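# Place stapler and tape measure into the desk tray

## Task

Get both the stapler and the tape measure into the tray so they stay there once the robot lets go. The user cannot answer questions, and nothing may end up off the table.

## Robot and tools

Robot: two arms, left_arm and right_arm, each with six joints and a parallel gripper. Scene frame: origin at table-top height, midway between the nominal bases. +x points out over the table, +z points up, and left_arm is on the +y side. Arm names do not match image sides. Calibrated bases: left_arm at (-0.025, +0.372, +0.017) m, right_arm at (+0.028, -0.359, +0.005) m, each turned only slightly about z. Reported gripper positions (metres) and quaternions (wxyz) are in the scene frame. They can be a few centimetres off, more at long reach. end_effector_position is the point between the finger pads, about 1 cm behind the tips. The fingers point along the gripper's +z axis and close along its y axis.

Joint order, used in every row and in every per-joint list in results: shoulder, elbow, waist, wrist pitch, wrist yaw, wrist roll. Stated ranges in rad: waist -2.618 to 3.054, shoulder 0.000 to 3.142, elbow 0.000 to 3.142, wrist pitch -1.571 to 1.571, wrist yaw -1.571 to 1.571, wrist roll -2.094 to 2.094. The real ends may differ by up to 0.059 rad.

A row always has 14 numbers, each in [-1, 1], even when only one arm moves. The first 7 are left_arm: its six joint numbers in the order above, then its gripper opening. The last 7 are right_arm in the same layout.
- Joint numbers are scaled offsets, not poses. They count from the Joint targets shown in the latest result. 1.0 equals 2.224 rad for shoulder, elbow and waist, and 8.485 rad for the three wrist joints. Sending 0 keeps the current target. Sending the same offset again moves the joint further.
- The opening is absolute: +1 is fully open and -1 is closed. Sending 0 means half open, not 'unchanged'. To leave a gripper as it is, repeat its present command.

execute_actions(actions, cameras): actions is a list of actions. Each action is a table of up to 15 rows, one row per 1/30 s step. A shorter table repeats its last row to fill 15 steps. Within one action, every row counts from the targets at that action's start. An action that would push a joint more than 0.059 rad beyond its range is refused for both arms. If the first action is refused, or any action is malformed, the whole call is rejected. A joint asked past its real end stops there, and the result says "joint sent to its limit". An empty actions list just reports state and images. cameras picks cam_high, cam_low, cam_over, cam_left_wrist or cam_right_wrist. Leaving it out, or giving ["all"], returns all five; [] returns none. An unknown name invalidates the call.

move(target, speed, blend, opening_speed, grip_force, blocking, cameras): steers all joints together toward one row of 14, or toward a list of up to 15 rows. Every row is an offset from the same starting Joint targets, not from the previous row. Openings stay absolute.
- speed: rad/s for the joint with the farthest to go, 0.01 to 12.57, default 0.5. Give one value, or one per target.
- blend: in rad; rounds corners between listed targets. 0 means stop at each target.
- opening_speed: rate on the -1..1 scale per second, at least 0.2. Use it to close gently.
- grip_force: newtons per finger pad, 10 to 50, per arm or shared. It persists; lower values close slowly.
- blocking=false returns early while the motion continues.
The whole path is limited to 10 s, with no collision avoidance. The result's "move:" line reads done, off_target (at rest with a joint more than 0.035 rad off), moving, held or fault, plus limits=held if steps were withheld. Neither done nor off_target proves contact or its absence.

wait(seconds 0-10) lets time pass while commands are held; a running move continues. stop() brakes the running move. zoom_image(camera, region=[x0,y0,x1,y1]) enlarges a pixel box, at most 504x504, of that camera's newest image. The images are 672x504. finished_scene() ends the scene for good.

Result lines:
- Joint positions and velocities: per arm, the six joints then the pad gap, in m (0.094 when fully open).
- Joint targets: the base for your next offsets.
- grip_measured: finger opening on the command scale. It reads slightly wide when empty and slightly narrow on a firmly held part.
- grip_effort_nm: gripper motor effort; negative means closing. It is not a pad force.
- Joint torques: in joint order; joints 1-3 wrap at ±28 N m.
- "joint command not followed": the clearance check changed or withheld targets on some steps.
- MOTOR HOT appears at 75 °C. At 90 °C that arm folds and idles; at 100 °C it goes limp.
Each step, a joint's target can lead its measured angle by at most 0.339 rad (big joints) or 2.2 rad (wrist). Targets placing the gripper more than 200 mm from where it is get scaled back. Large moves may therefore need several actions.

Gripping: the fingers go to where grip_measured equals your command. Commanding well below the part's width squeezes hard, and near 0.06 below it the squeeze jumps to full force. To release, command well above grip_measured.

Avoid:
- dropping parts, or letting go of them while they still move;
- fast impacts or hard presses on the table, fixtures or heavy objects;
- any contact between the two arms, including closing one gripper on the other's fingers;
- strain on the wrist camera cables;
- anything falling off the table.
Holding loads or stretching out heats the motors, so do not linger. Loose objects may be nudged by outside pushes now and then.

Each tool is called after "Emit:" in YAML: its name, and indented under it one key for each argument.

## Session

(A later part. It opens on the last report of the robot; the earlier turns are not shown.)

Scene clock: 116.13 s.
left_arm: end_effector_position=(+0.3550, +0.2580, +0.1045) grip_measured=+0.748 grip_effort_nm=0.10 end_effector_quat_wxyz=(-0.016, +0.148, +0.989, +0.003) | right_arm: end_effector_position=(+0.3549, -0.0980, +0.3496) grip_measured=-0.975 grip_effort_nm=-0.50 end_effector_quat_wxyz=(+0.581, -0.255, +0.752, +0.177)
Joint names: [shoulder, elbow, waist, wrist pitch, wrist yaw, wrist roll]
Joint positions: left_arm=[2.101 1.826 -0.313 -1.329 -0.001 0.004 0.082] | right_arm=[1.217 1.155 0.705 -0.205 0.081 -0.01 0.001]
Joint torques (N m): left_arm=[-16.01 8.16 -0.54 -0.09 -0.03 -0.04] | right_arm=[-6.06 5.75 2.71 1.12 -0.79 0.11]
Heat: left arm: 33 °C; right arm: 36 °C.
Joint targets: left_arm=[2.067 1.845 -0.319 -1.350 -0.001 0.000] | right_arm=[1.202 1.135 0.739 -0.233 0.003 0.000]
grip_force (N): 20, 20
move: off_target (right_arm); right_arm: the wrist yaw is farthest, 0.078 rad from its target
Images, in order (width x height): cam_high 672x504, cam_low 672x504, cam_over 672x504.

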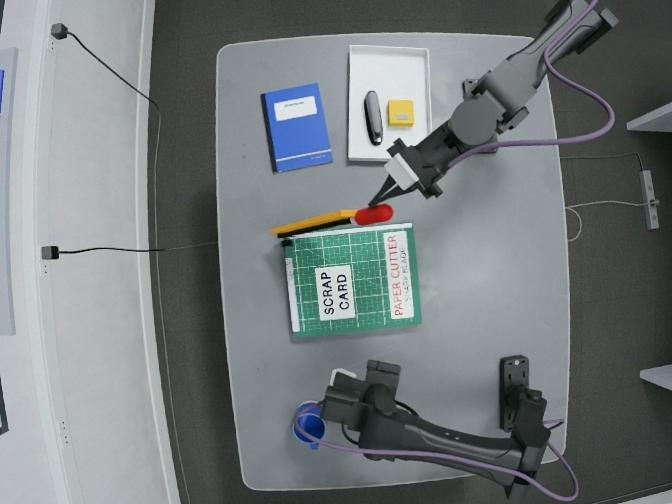

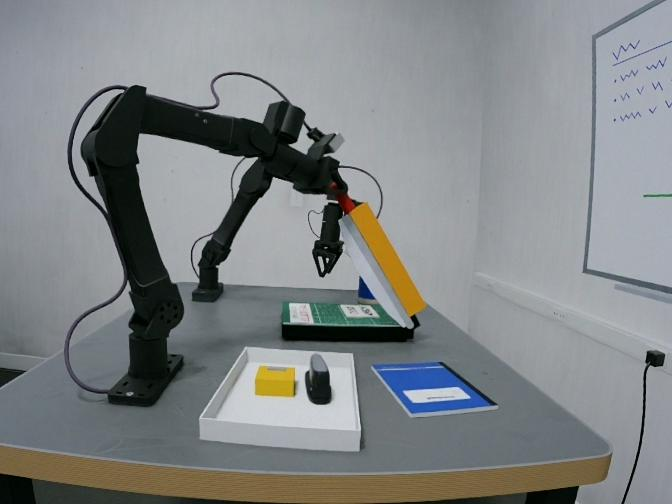

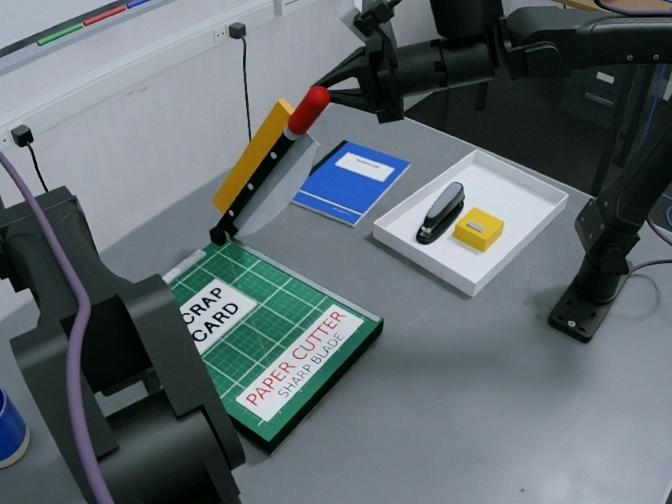

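Emit:
move:
  target:
    - [0,0,0,0,0,0,0.75,0.0638,0.0814,-0.0445,0.0072,0,0,-1]
    - [0,0,0,0,0,0,0.75,0.137,0.1794,-0.0535,0.0007,0,0,-1]
    - [0,0,0,0,0,0,0.75,0.0695,0.0679,0,0.0005,0,0,-1]
  speed: [0.3,0.25,0.12]
  blend: [0.03,0,0]
  cameras: ["cam_high","cam_low","cam_over","cam_right_wrist"]

Scene clock: 120.87 s.
left_arm: end_effector_position=(+0.3550, +0.2580, +0.1045) grip_measured=+0.748 grip_effort_nm=0.10 end_effector_quat_wxyz=(-0.016, +0.148, +0.989, +0.003) | right_arm: end_effector_position=(+0.3700, -0.0559, +0.3817) grip_measured=-0.975 grip_effort_nm=-0.50 end_effector_quat_wxyz=(+0.594, -0.273, +0.725, +0.217)
Joint names: [shoulder, elbow, waist, wrist pitch, wrist yaw, wrist roll]
Joint positions: left_arm=[2.101 1.826 -0.313 -1.329 -0.001 0.004 0.082] | right_arm=[1.358 1.321 0.729 -0.164 0.019 -0.006 0.001]
Joint torques (N m): left_arm=[-16.01 8.16 -0.54 -0.09 -0.03 -0.05] | right_arm=[-6.19 4.68 0.75 0.81 -0.15 0.07]
Heat: left arm: 33 °C; right arm: 36 °C.
Joint targets: left_arm=[2.067 1.845 -0.319 -1.350 -0.001 0.000] | right_arm=[1.357 1.286 0.738 -0.228 0.003 0.000]
grip_force (N): 20, 20
move: off_target (right_arm); right_arm: the wrist pitch is farthest, 0.065 rad from its target
Images, in order (width x height): cam_high 672x504, cam_low 672x504, cam_over 672x504, cam_right_wrist 672x504.

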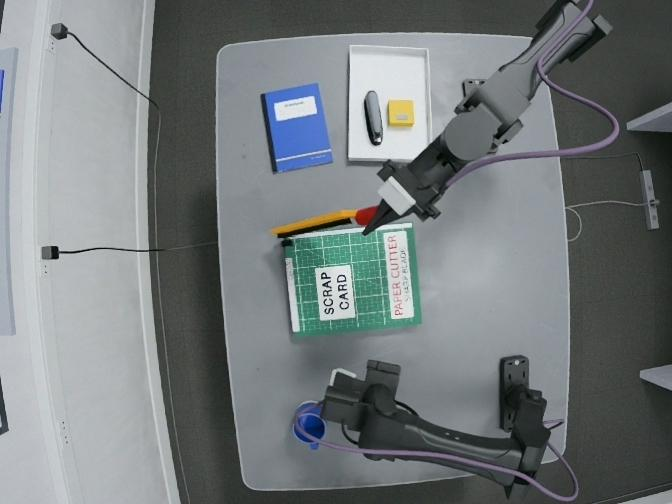

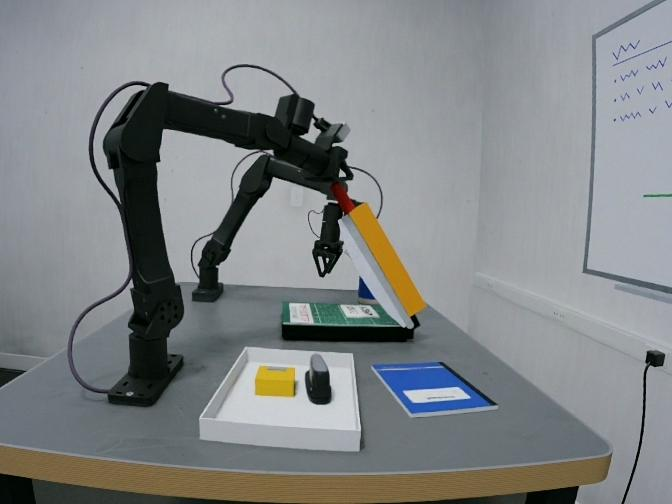

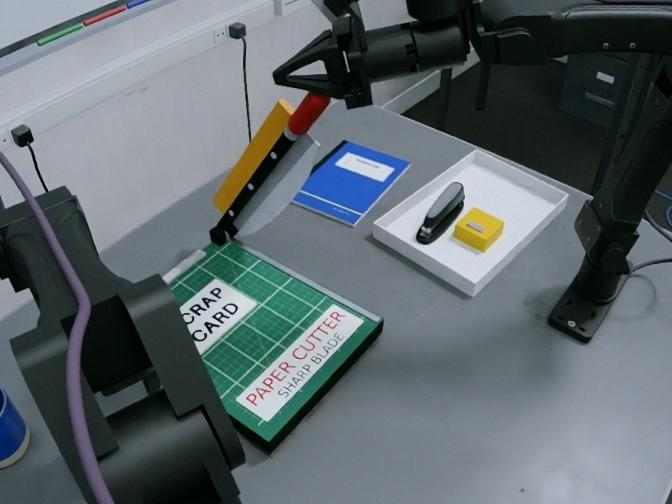

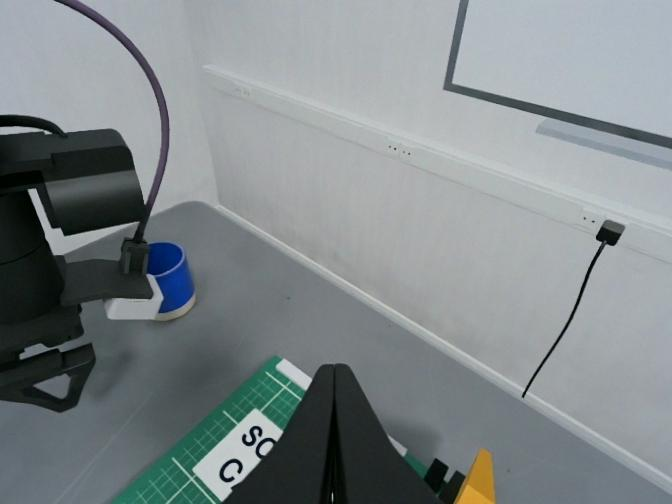

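Emit:
move:
  target: [0,0,0,0,0,0,0.75,-0.0611,-0.1286,0.0324,0.0058,0,0,-1]
  speed: 0.1
  cameras: ["cam_high","cam_low","cam_over"]

Scene clock: 124.40 s.
left_arm: end_effector_position=(+0.3550, +0.2580, +0.1045) grip_measured=+0.748 grip_effort_nm=0.11 end_effector_quat_wxyz=(-0.016, +0.148, +0.989, +0.003) | right_arm: end_effector_position=(+0.3168, -0.0563, +0.3420) grip_measured=-0.975 grip_effort_nm=-0.51 end_effector_quat_wxyz=(+0.581, -0.306, +0.714, +0.244)
Joint names: [shoulder, elbow, waist, wrist pitch, wrist yaw, wrist roll]
Joint positions: left_arm=[2.101 1.826 -0.313 -1.329 -0.001 0.004 0.082] | right_arm=[1.191 1.051 0.808 -0.067 0.007 -0.006 0.001]
Joint torques (N m): left_arm=[-16.03 8.12 -0.53 -0.09 -0.02 -0.05] | right_arm=[-1.85 3.54 0.17 0.41 -0.04 0.07]
Heat: left arm: 33 °C; right arm: 35 °C.
Joint targets: left_arm=[2.067 1.845 -0.319 -1.350 -0.001 0.000] | right_arm=[1.220 1.000 0.811 -0.179 0.003 0.000]
grip_force (N): 20, 20
move: off_target (right_arm); right_arm: the wrist pitch is farthest, 0.112 rad from its target
Images, in order (width x height): cam_high 672x504, cam_low 672x504, cam_over 672x504.

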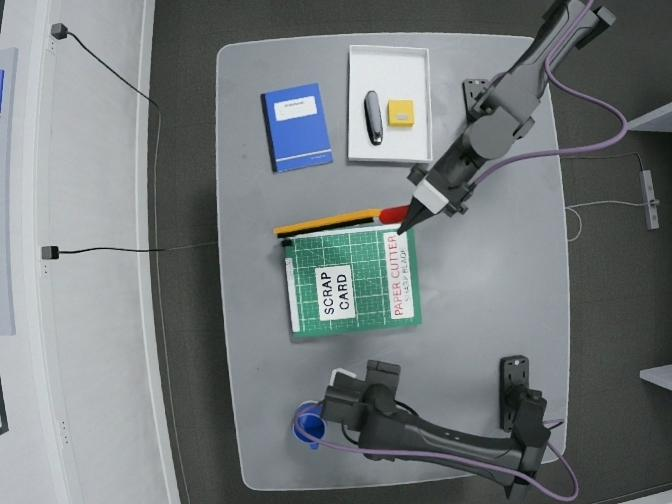

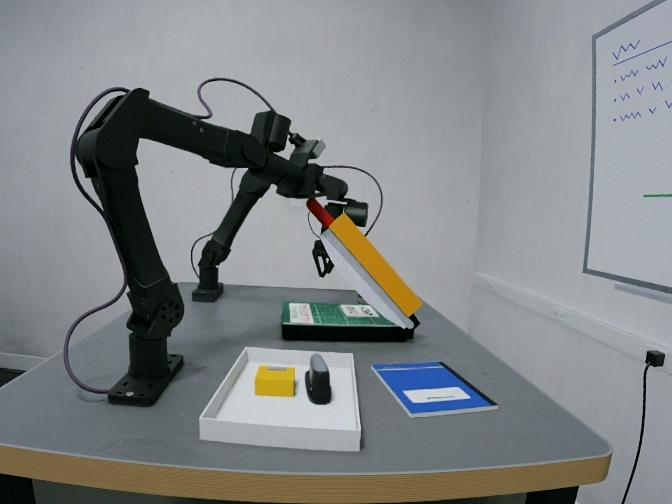

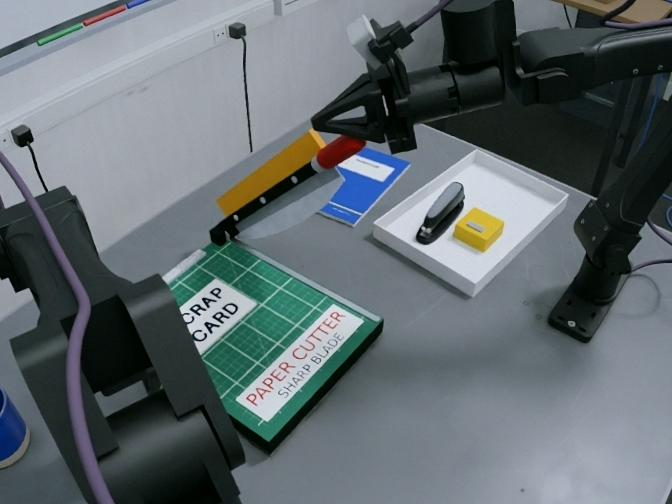

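Emit:
move:
  target: [0,0,0,0,0,0,0.75,-0.0148,-0.0971,0.0612,-0.0021,0,0,-1]
  speed: 0.08
  cameras: ["cam_high","cam_low","cam_over"]

Scene clock: 127.90 s.
left_arm: end_effector_position=(+0.3550, +0.2580, +0.1045) grip_measured=+0.748 grip_effort_nm=0.10 end_effector_quat_wxyz=(-0.016, +0.148, +0.989, +0.003) | right_arm: end_effector_position=(+0.2540, -0.0432, +0.2108) grip_measured=-0.975 grip_effort_nm=-0.50 end_effector_quat_wxyz=(+0.448, -0.394, +0.768, +0.233)
Joint names: [shoulder, elbow, waist, wrist pitch, wrist yaw, wrist roll]
Joint positions: left_arm=[2.101 1.826 -0.313 -1.329 -0.001 0.004 0.082] | right_arm=[1.182 0.808 0.942 -0.138 -0.008 0.001 0.001]
Joint torques (N m): left_arm=[-15.99 8.16 -0.54 -0.1 -0.03 -0.04] | right_arm=[-3.75 5.48 0.34 0.75 0.12 -0.01]
Heat: left arm: 33 °C; right arm: 34 °C.
Joint targets: left_arm=[2.067 1.845 -0.319 -1.350 -0.001 0.000] | right_arm=[1.188 0.784 0.947 -0.197 0.003 0.000]
grip_force (N): 20, 20
move: off_target (right_arm); right_arm: the wrist pitch is farthest, 0.059 rad from its target
Images, in order (width x height): cam_high 672x504, cam_low 672x504, cam_over 672x504.

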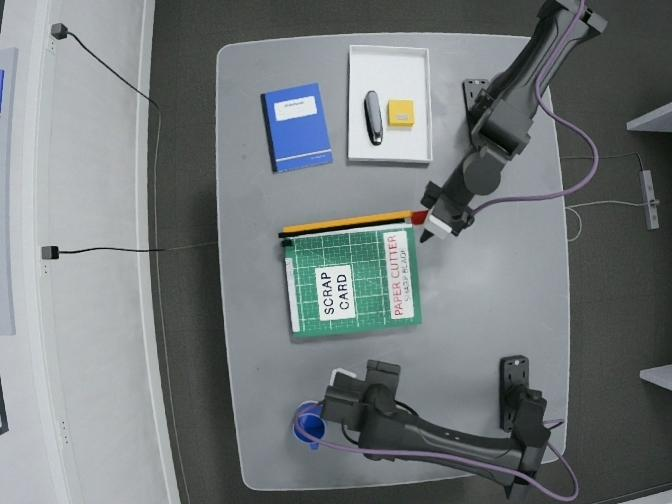

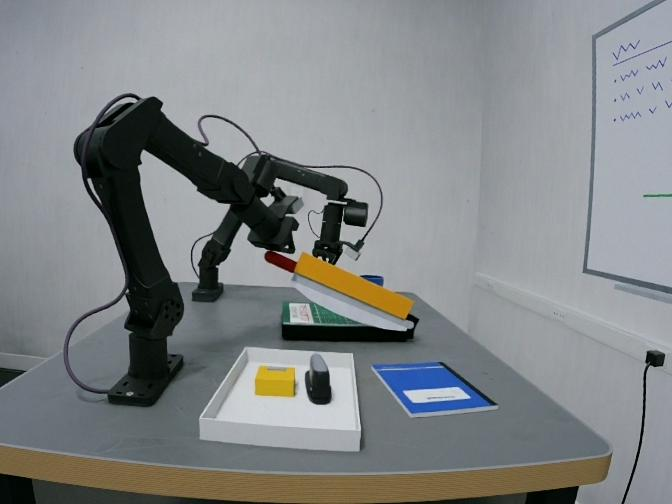

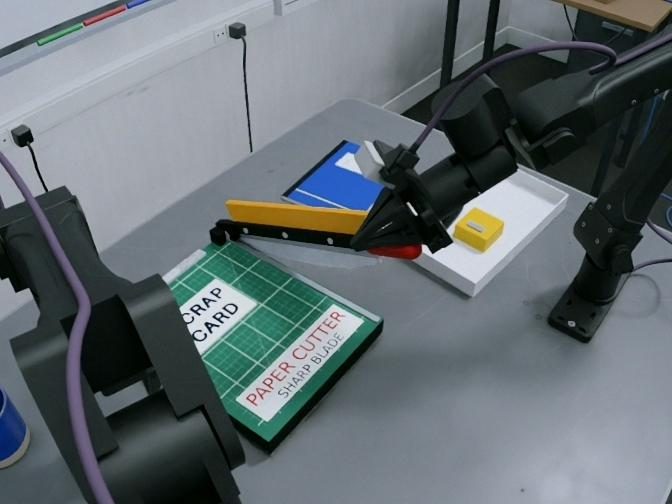

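Emit:
move:
  target: [0,0,0,0,0,0,0.75,0.0441,-0.0683,0.0279,0.012,0,0,-1]
  speed: 0.06
  cameras: ["cam_high","cam_low","cam_over"]

Scene clock: 130.87 s.
left_arm: end_effector_position=(+0.3550, +0.2580, +0.1045) grip_measured=+0.748 grip_effort_nm=0.10 end_effector_quat_wxyz=(-0.016, +0.148, +0.989, +0.003) | right_arm: end_effector_position=(+0.2265, -0.0447, +0.1250) grip_measured=-0.975 grip_effort_nm=-0.51 end_effector_quat_wxyz=(+0.376, -0.434, +0.791, +0.208)
Joint names: [shoulder, elbow, waist, wrist pitch, wrist yaw, wrist roll]
Joint positions: left_arm=[2.101 1.826 -0.313 -1.329 -0.001 0.004 0.082] | right_arm=[1.273 0.657 1.003 -0.066 -0.001 0.001 0.001]
Joint torques (N m): left_arm=[-15.99 8.16 -0.54 -0.09 -0.03 -0.05] | right_arm=[-3.55 4.9 0.46 0.88 0.06 -0.01]
Heat: left arm: 33 °C; right arm: 33 °C.
Joint targets: left_arm=[2.067 1.845 -0.319 -1.350 -0.001 0.000] | right_arm=[1.286 0.633 1.009 -0.095 0.003 0.000]
grip_force (N): 20, 20
move: done
Images, in order (width x height): cam_high 672x504, cam_low 672x504, cam_over 672x504.

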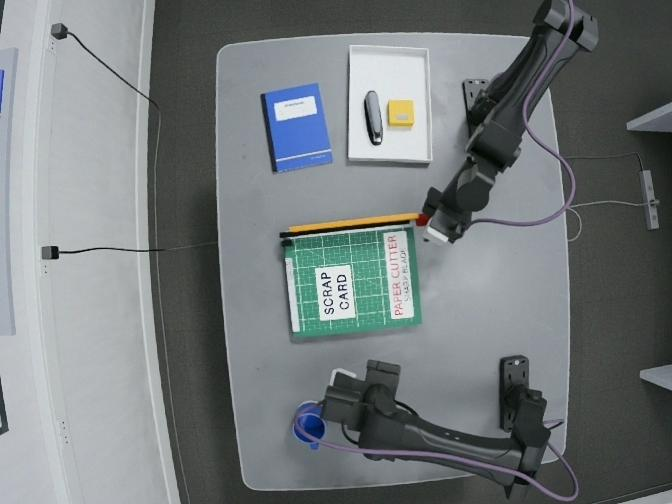

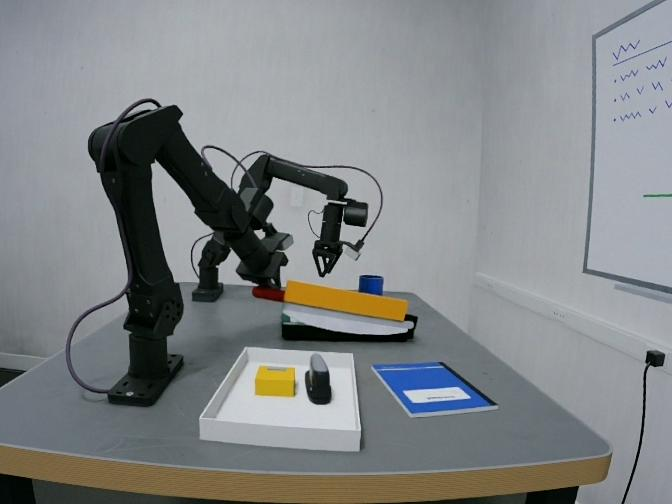

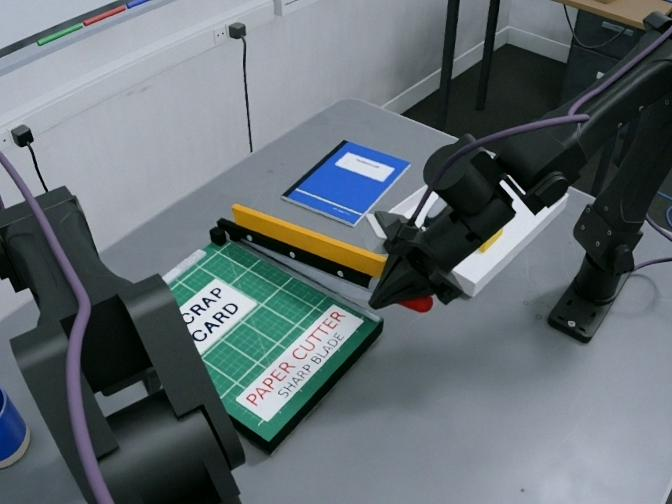

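Emit:
move:
  target: [0,0,0,0,0,0,0.75,0.0435,-0.0412,0,0.0221,0,0,-1]
  speed: 0.08
  cameras: ["cam_low","cam_over"]

Emit:
zoom_image:
  camera: "cam_low"
  region: [220, 200, 440, 360]

Scene clock: 133.93 s.
left_arm: end_effector_position=(+0.3550, +0.2580, +0.1045) grip_measured=+0.748 grip_effort_nm=0.11 end_effector_quat_wxyz=(-0.016, +0.148, +0.989, +0.003) | right_arm: end_effector_position=(+0.2246, -0.0444, +0.0846) grip_measured=-0.975 grip_effort_nm=-0.50 end_effector_quat_wxyz=(+0.367, -0.438, +0.794, +0.205)
Joint names: [shoulder, elbow, waist, wrist pitch, wrist yaw, wrist roll]
Joint positions: left_arm=[2.101 1.826 -0.313 -1.329 -0.001 0.004 0.082] | right_arm=[1.368 0.562 1.007 0.103 -0.002 0.001 0.001]
Joint torques (N m): left_arm=[-16.02 8.13 -0.55 -0.09 -0.02 -0.04] | right_arm=[-3.77 4.67 0.1 0.99 0.07 -0.01]
Heat: left arm: 33 °C; right arm: 33 °C.
Joint targets: left_arm=[2.067 1.845 -0.319 -1.350 -0.001 0.000] | right_arm=[1.383 0.541 1.009 0.092 0.003 0.000]
grip_force (N): 20, 20
move: done
Images, in order (width x height): cam_low 672x504, cam_over 672x504.

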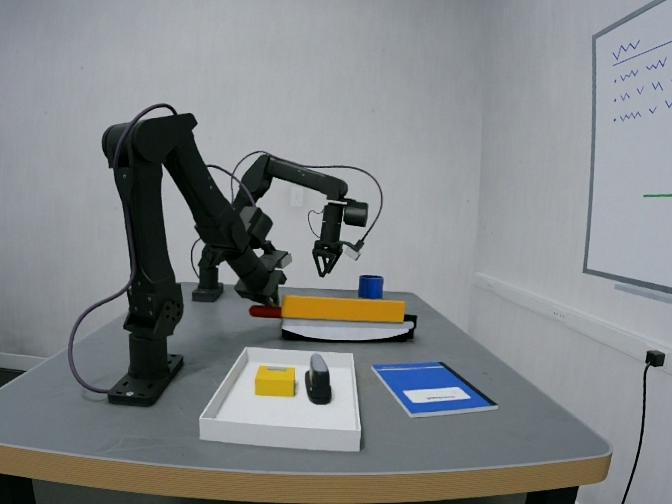

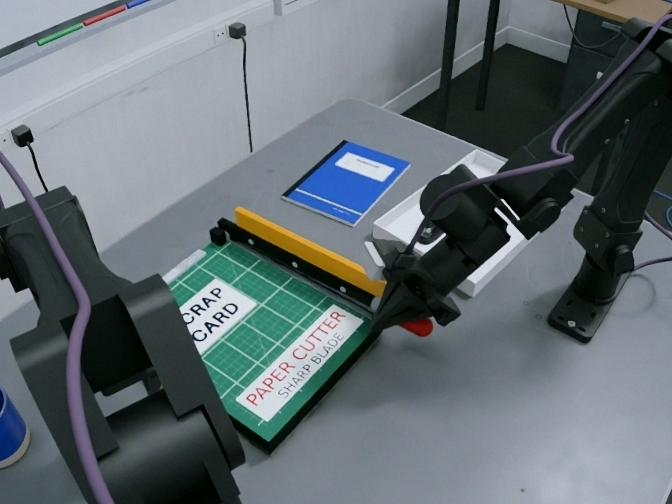

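Scaled by 2.291 from the camera's 672x504 image, which has a finer 960x720 frame.

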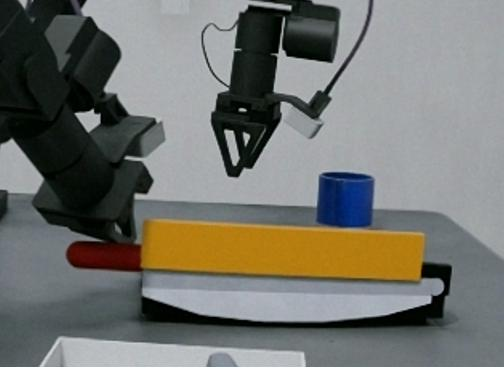

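Emit:
move:
  target: [0,0,0,0,0,0,0.75,0.009,-0.009,0,0.0047,0,0,-1]
  speed: 0.05
  cameras: ["cam_low","cam_over"]

Emit:
zoom_image:
  camera: "cam_low"
  region: [220, 200, 440, 360]

Scene clock: 135.20 s.
left_arm: end_effector_position=(+0.3550, +0.2580, +0.1045) grip_measured=+0.748 grip_effort_nm=0.11 end_effector_quat_wxyz=(-0.016, +0.148, +0.989, +0.003) | right_arm: end_effector_position=(+0.2243, -0.0443, +0.0777) grip_measured=-0.975 grip_effort_nm=-0.50 end_effector_quat_wxyz=(+0.368, -0.438, +0.794, +0.206)
Joint names: [shoulder, elbow, waist, wrist pitch, wrist yaw, wrist roll]
Joint positions: left_arm=[2.101 1.826 -0.313 -1.329 -0.001 0.004 0.082] | right_arm=[1.387 0.542 1.007 0.144 -0.004 0.001 0.001]
Joint torques (N m): left_arm=[-16.01 8.16 -0.54 -0.09 -0.03 -0.05] | right_arm=[-3.79 4.53 0.1 0.99 0.09 -0.01]
Heat: left arm: 33 °C; right arm: 33 °C.
Joint targets: left_arm=[2.067 1.845 -0.319 -1.350 -0.001 0.000] | right_arm=[1.403 0.521 1.009 0.132 0.003 0.000]
grip_force (N): 20, 20
move: done
Images, in order (width x height): cam_low 672x504, cam_over 672x504.

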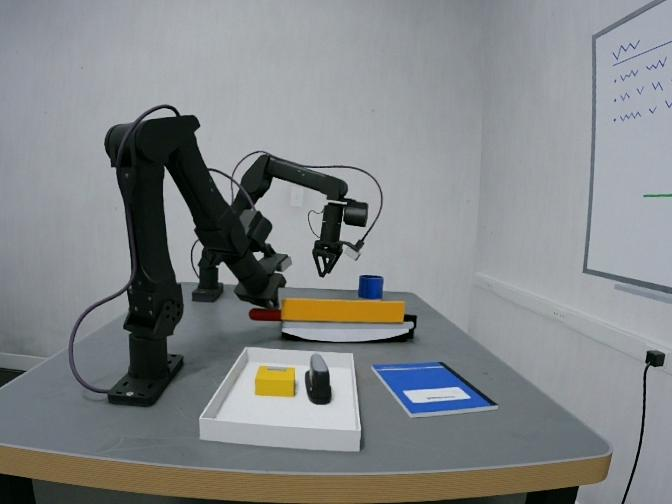

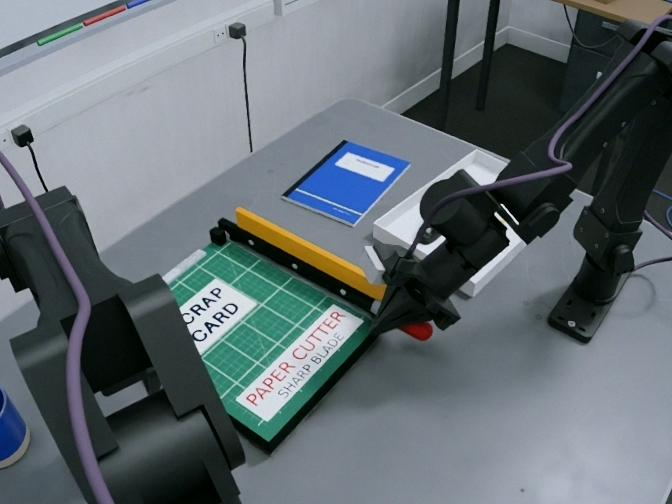

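Scaled by 2.291 from the camera's 672x504 image, which has a finer 960x720 frame.

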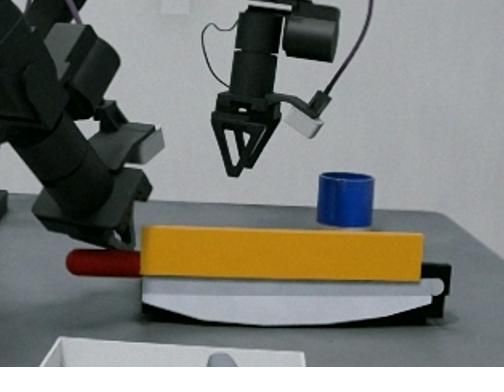

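Emit:
move:
  target:
    - [0,0,0,0,0,0,0.75,0.009,-0.009,0,0.0047,0,0,-1]
    - [0,0,0,0,0,0,0.75,-0.03,0.2,0,-0.02,0,0,-1]
    - [0,0,0,0,0,0,0.75,-0.15,0.35,-0.4,-0.12,0,0,-1]
  speed: [0.05,0.3,0.6]
  blend: [0,0.1,0]

Emit:
zoom_image:
  camera: "cam_low"
  region: [220, 200, 440, 360]

Scene clock: 140.47 s.
left_arm: end_effector_position=(+0.3550, +0.2580, +0.1045) grip_measured=+0.748 grip_effort_nm=0.10 end_effector_quat_wxyz=(-0.016, +0.148, +0.989, +0.003) | right_arm: end_effector_position=(+0.3440, -0.3187, +0.3013) grip_measured=-0.975 grip_effort_nm=-0.51 end_effector_quat_wxyz=(+0.426, -0.056, +0.903, +0.026)
Joint names: [shoulder, elbow, waist, wrist pitch, wrist yaw, wrist roll]
Joint positions: left_arm=[2.101 1.826 -0.313 -1.329 -0.001 0.004 0.082] | right_arm=[1.08 1.268 0.124 -0.876 0.003 0.001 0.001]
Joint torques (N m): left_arm=[-16.01 8.16 -0.54 -0.1 -0.04 -0.04] | right_arm=[-3.58 9.09 -0.43 1.03 0.01 -0.01]
Heat: left arm: 33 °C; right arm: 34 °C.
Joint targets: left_arm=[2.067 1.845 -0.319 -1.350 -0.001 0.000] | right_arm=[1.069 1.299 0.119 -0.886 0.003 0.000]
grip_force (N): 20, 20
move: done

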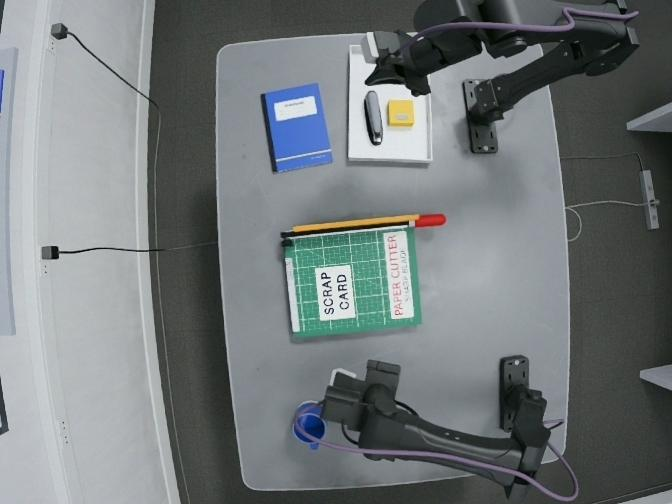

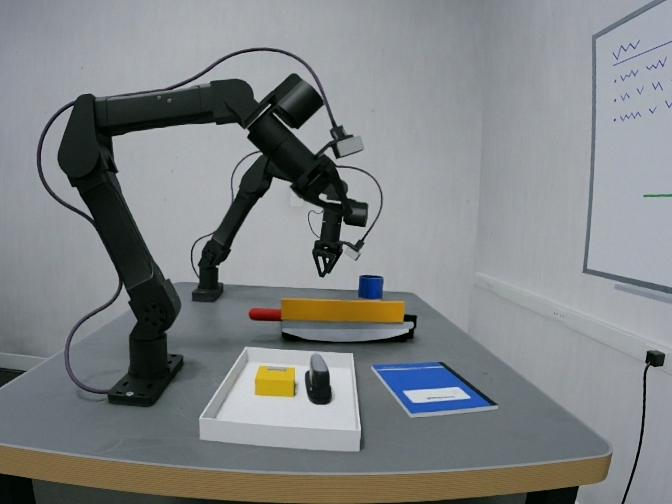

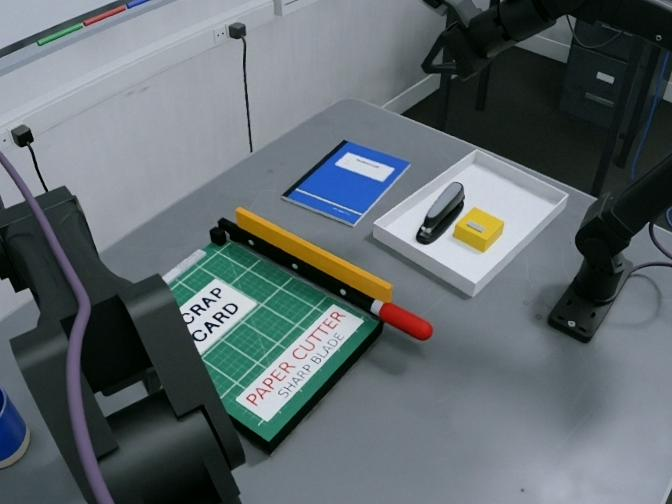

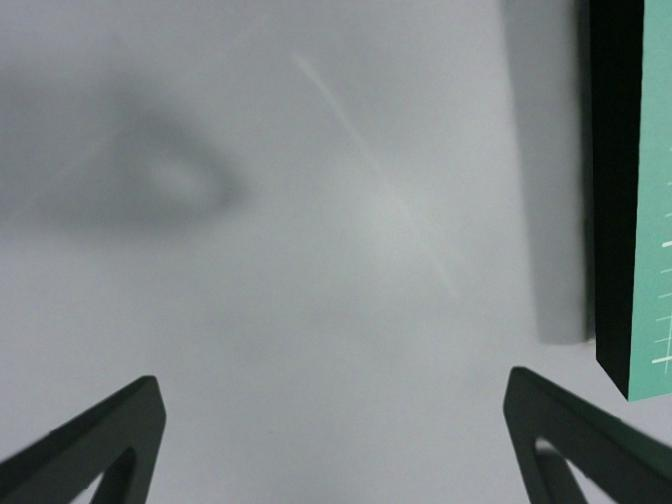

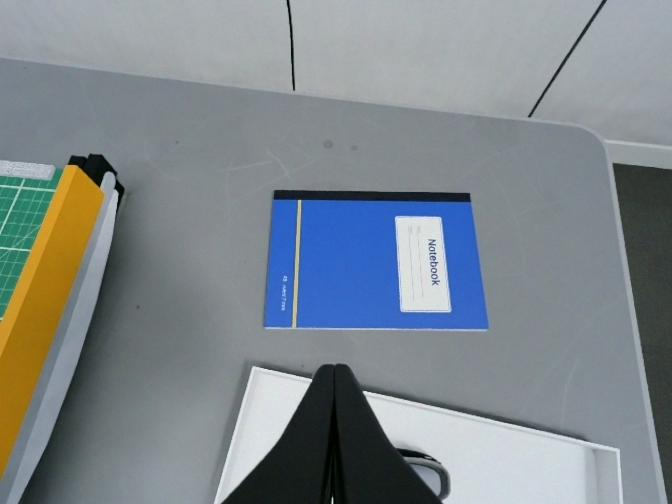

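Scaled by 2.291 from the camera's 672x504 image, which has a finer 960x720 frame.

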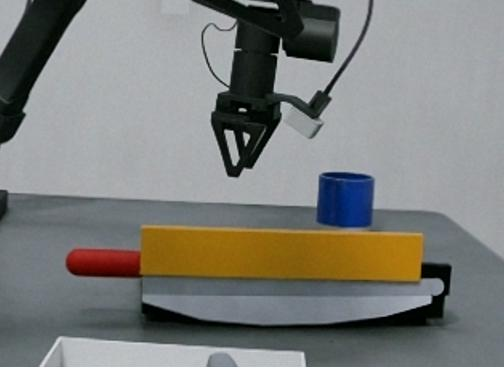

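The blade is down and both items are in the tray.

Emit:
finished_scene:

The scene is finished: the task was done.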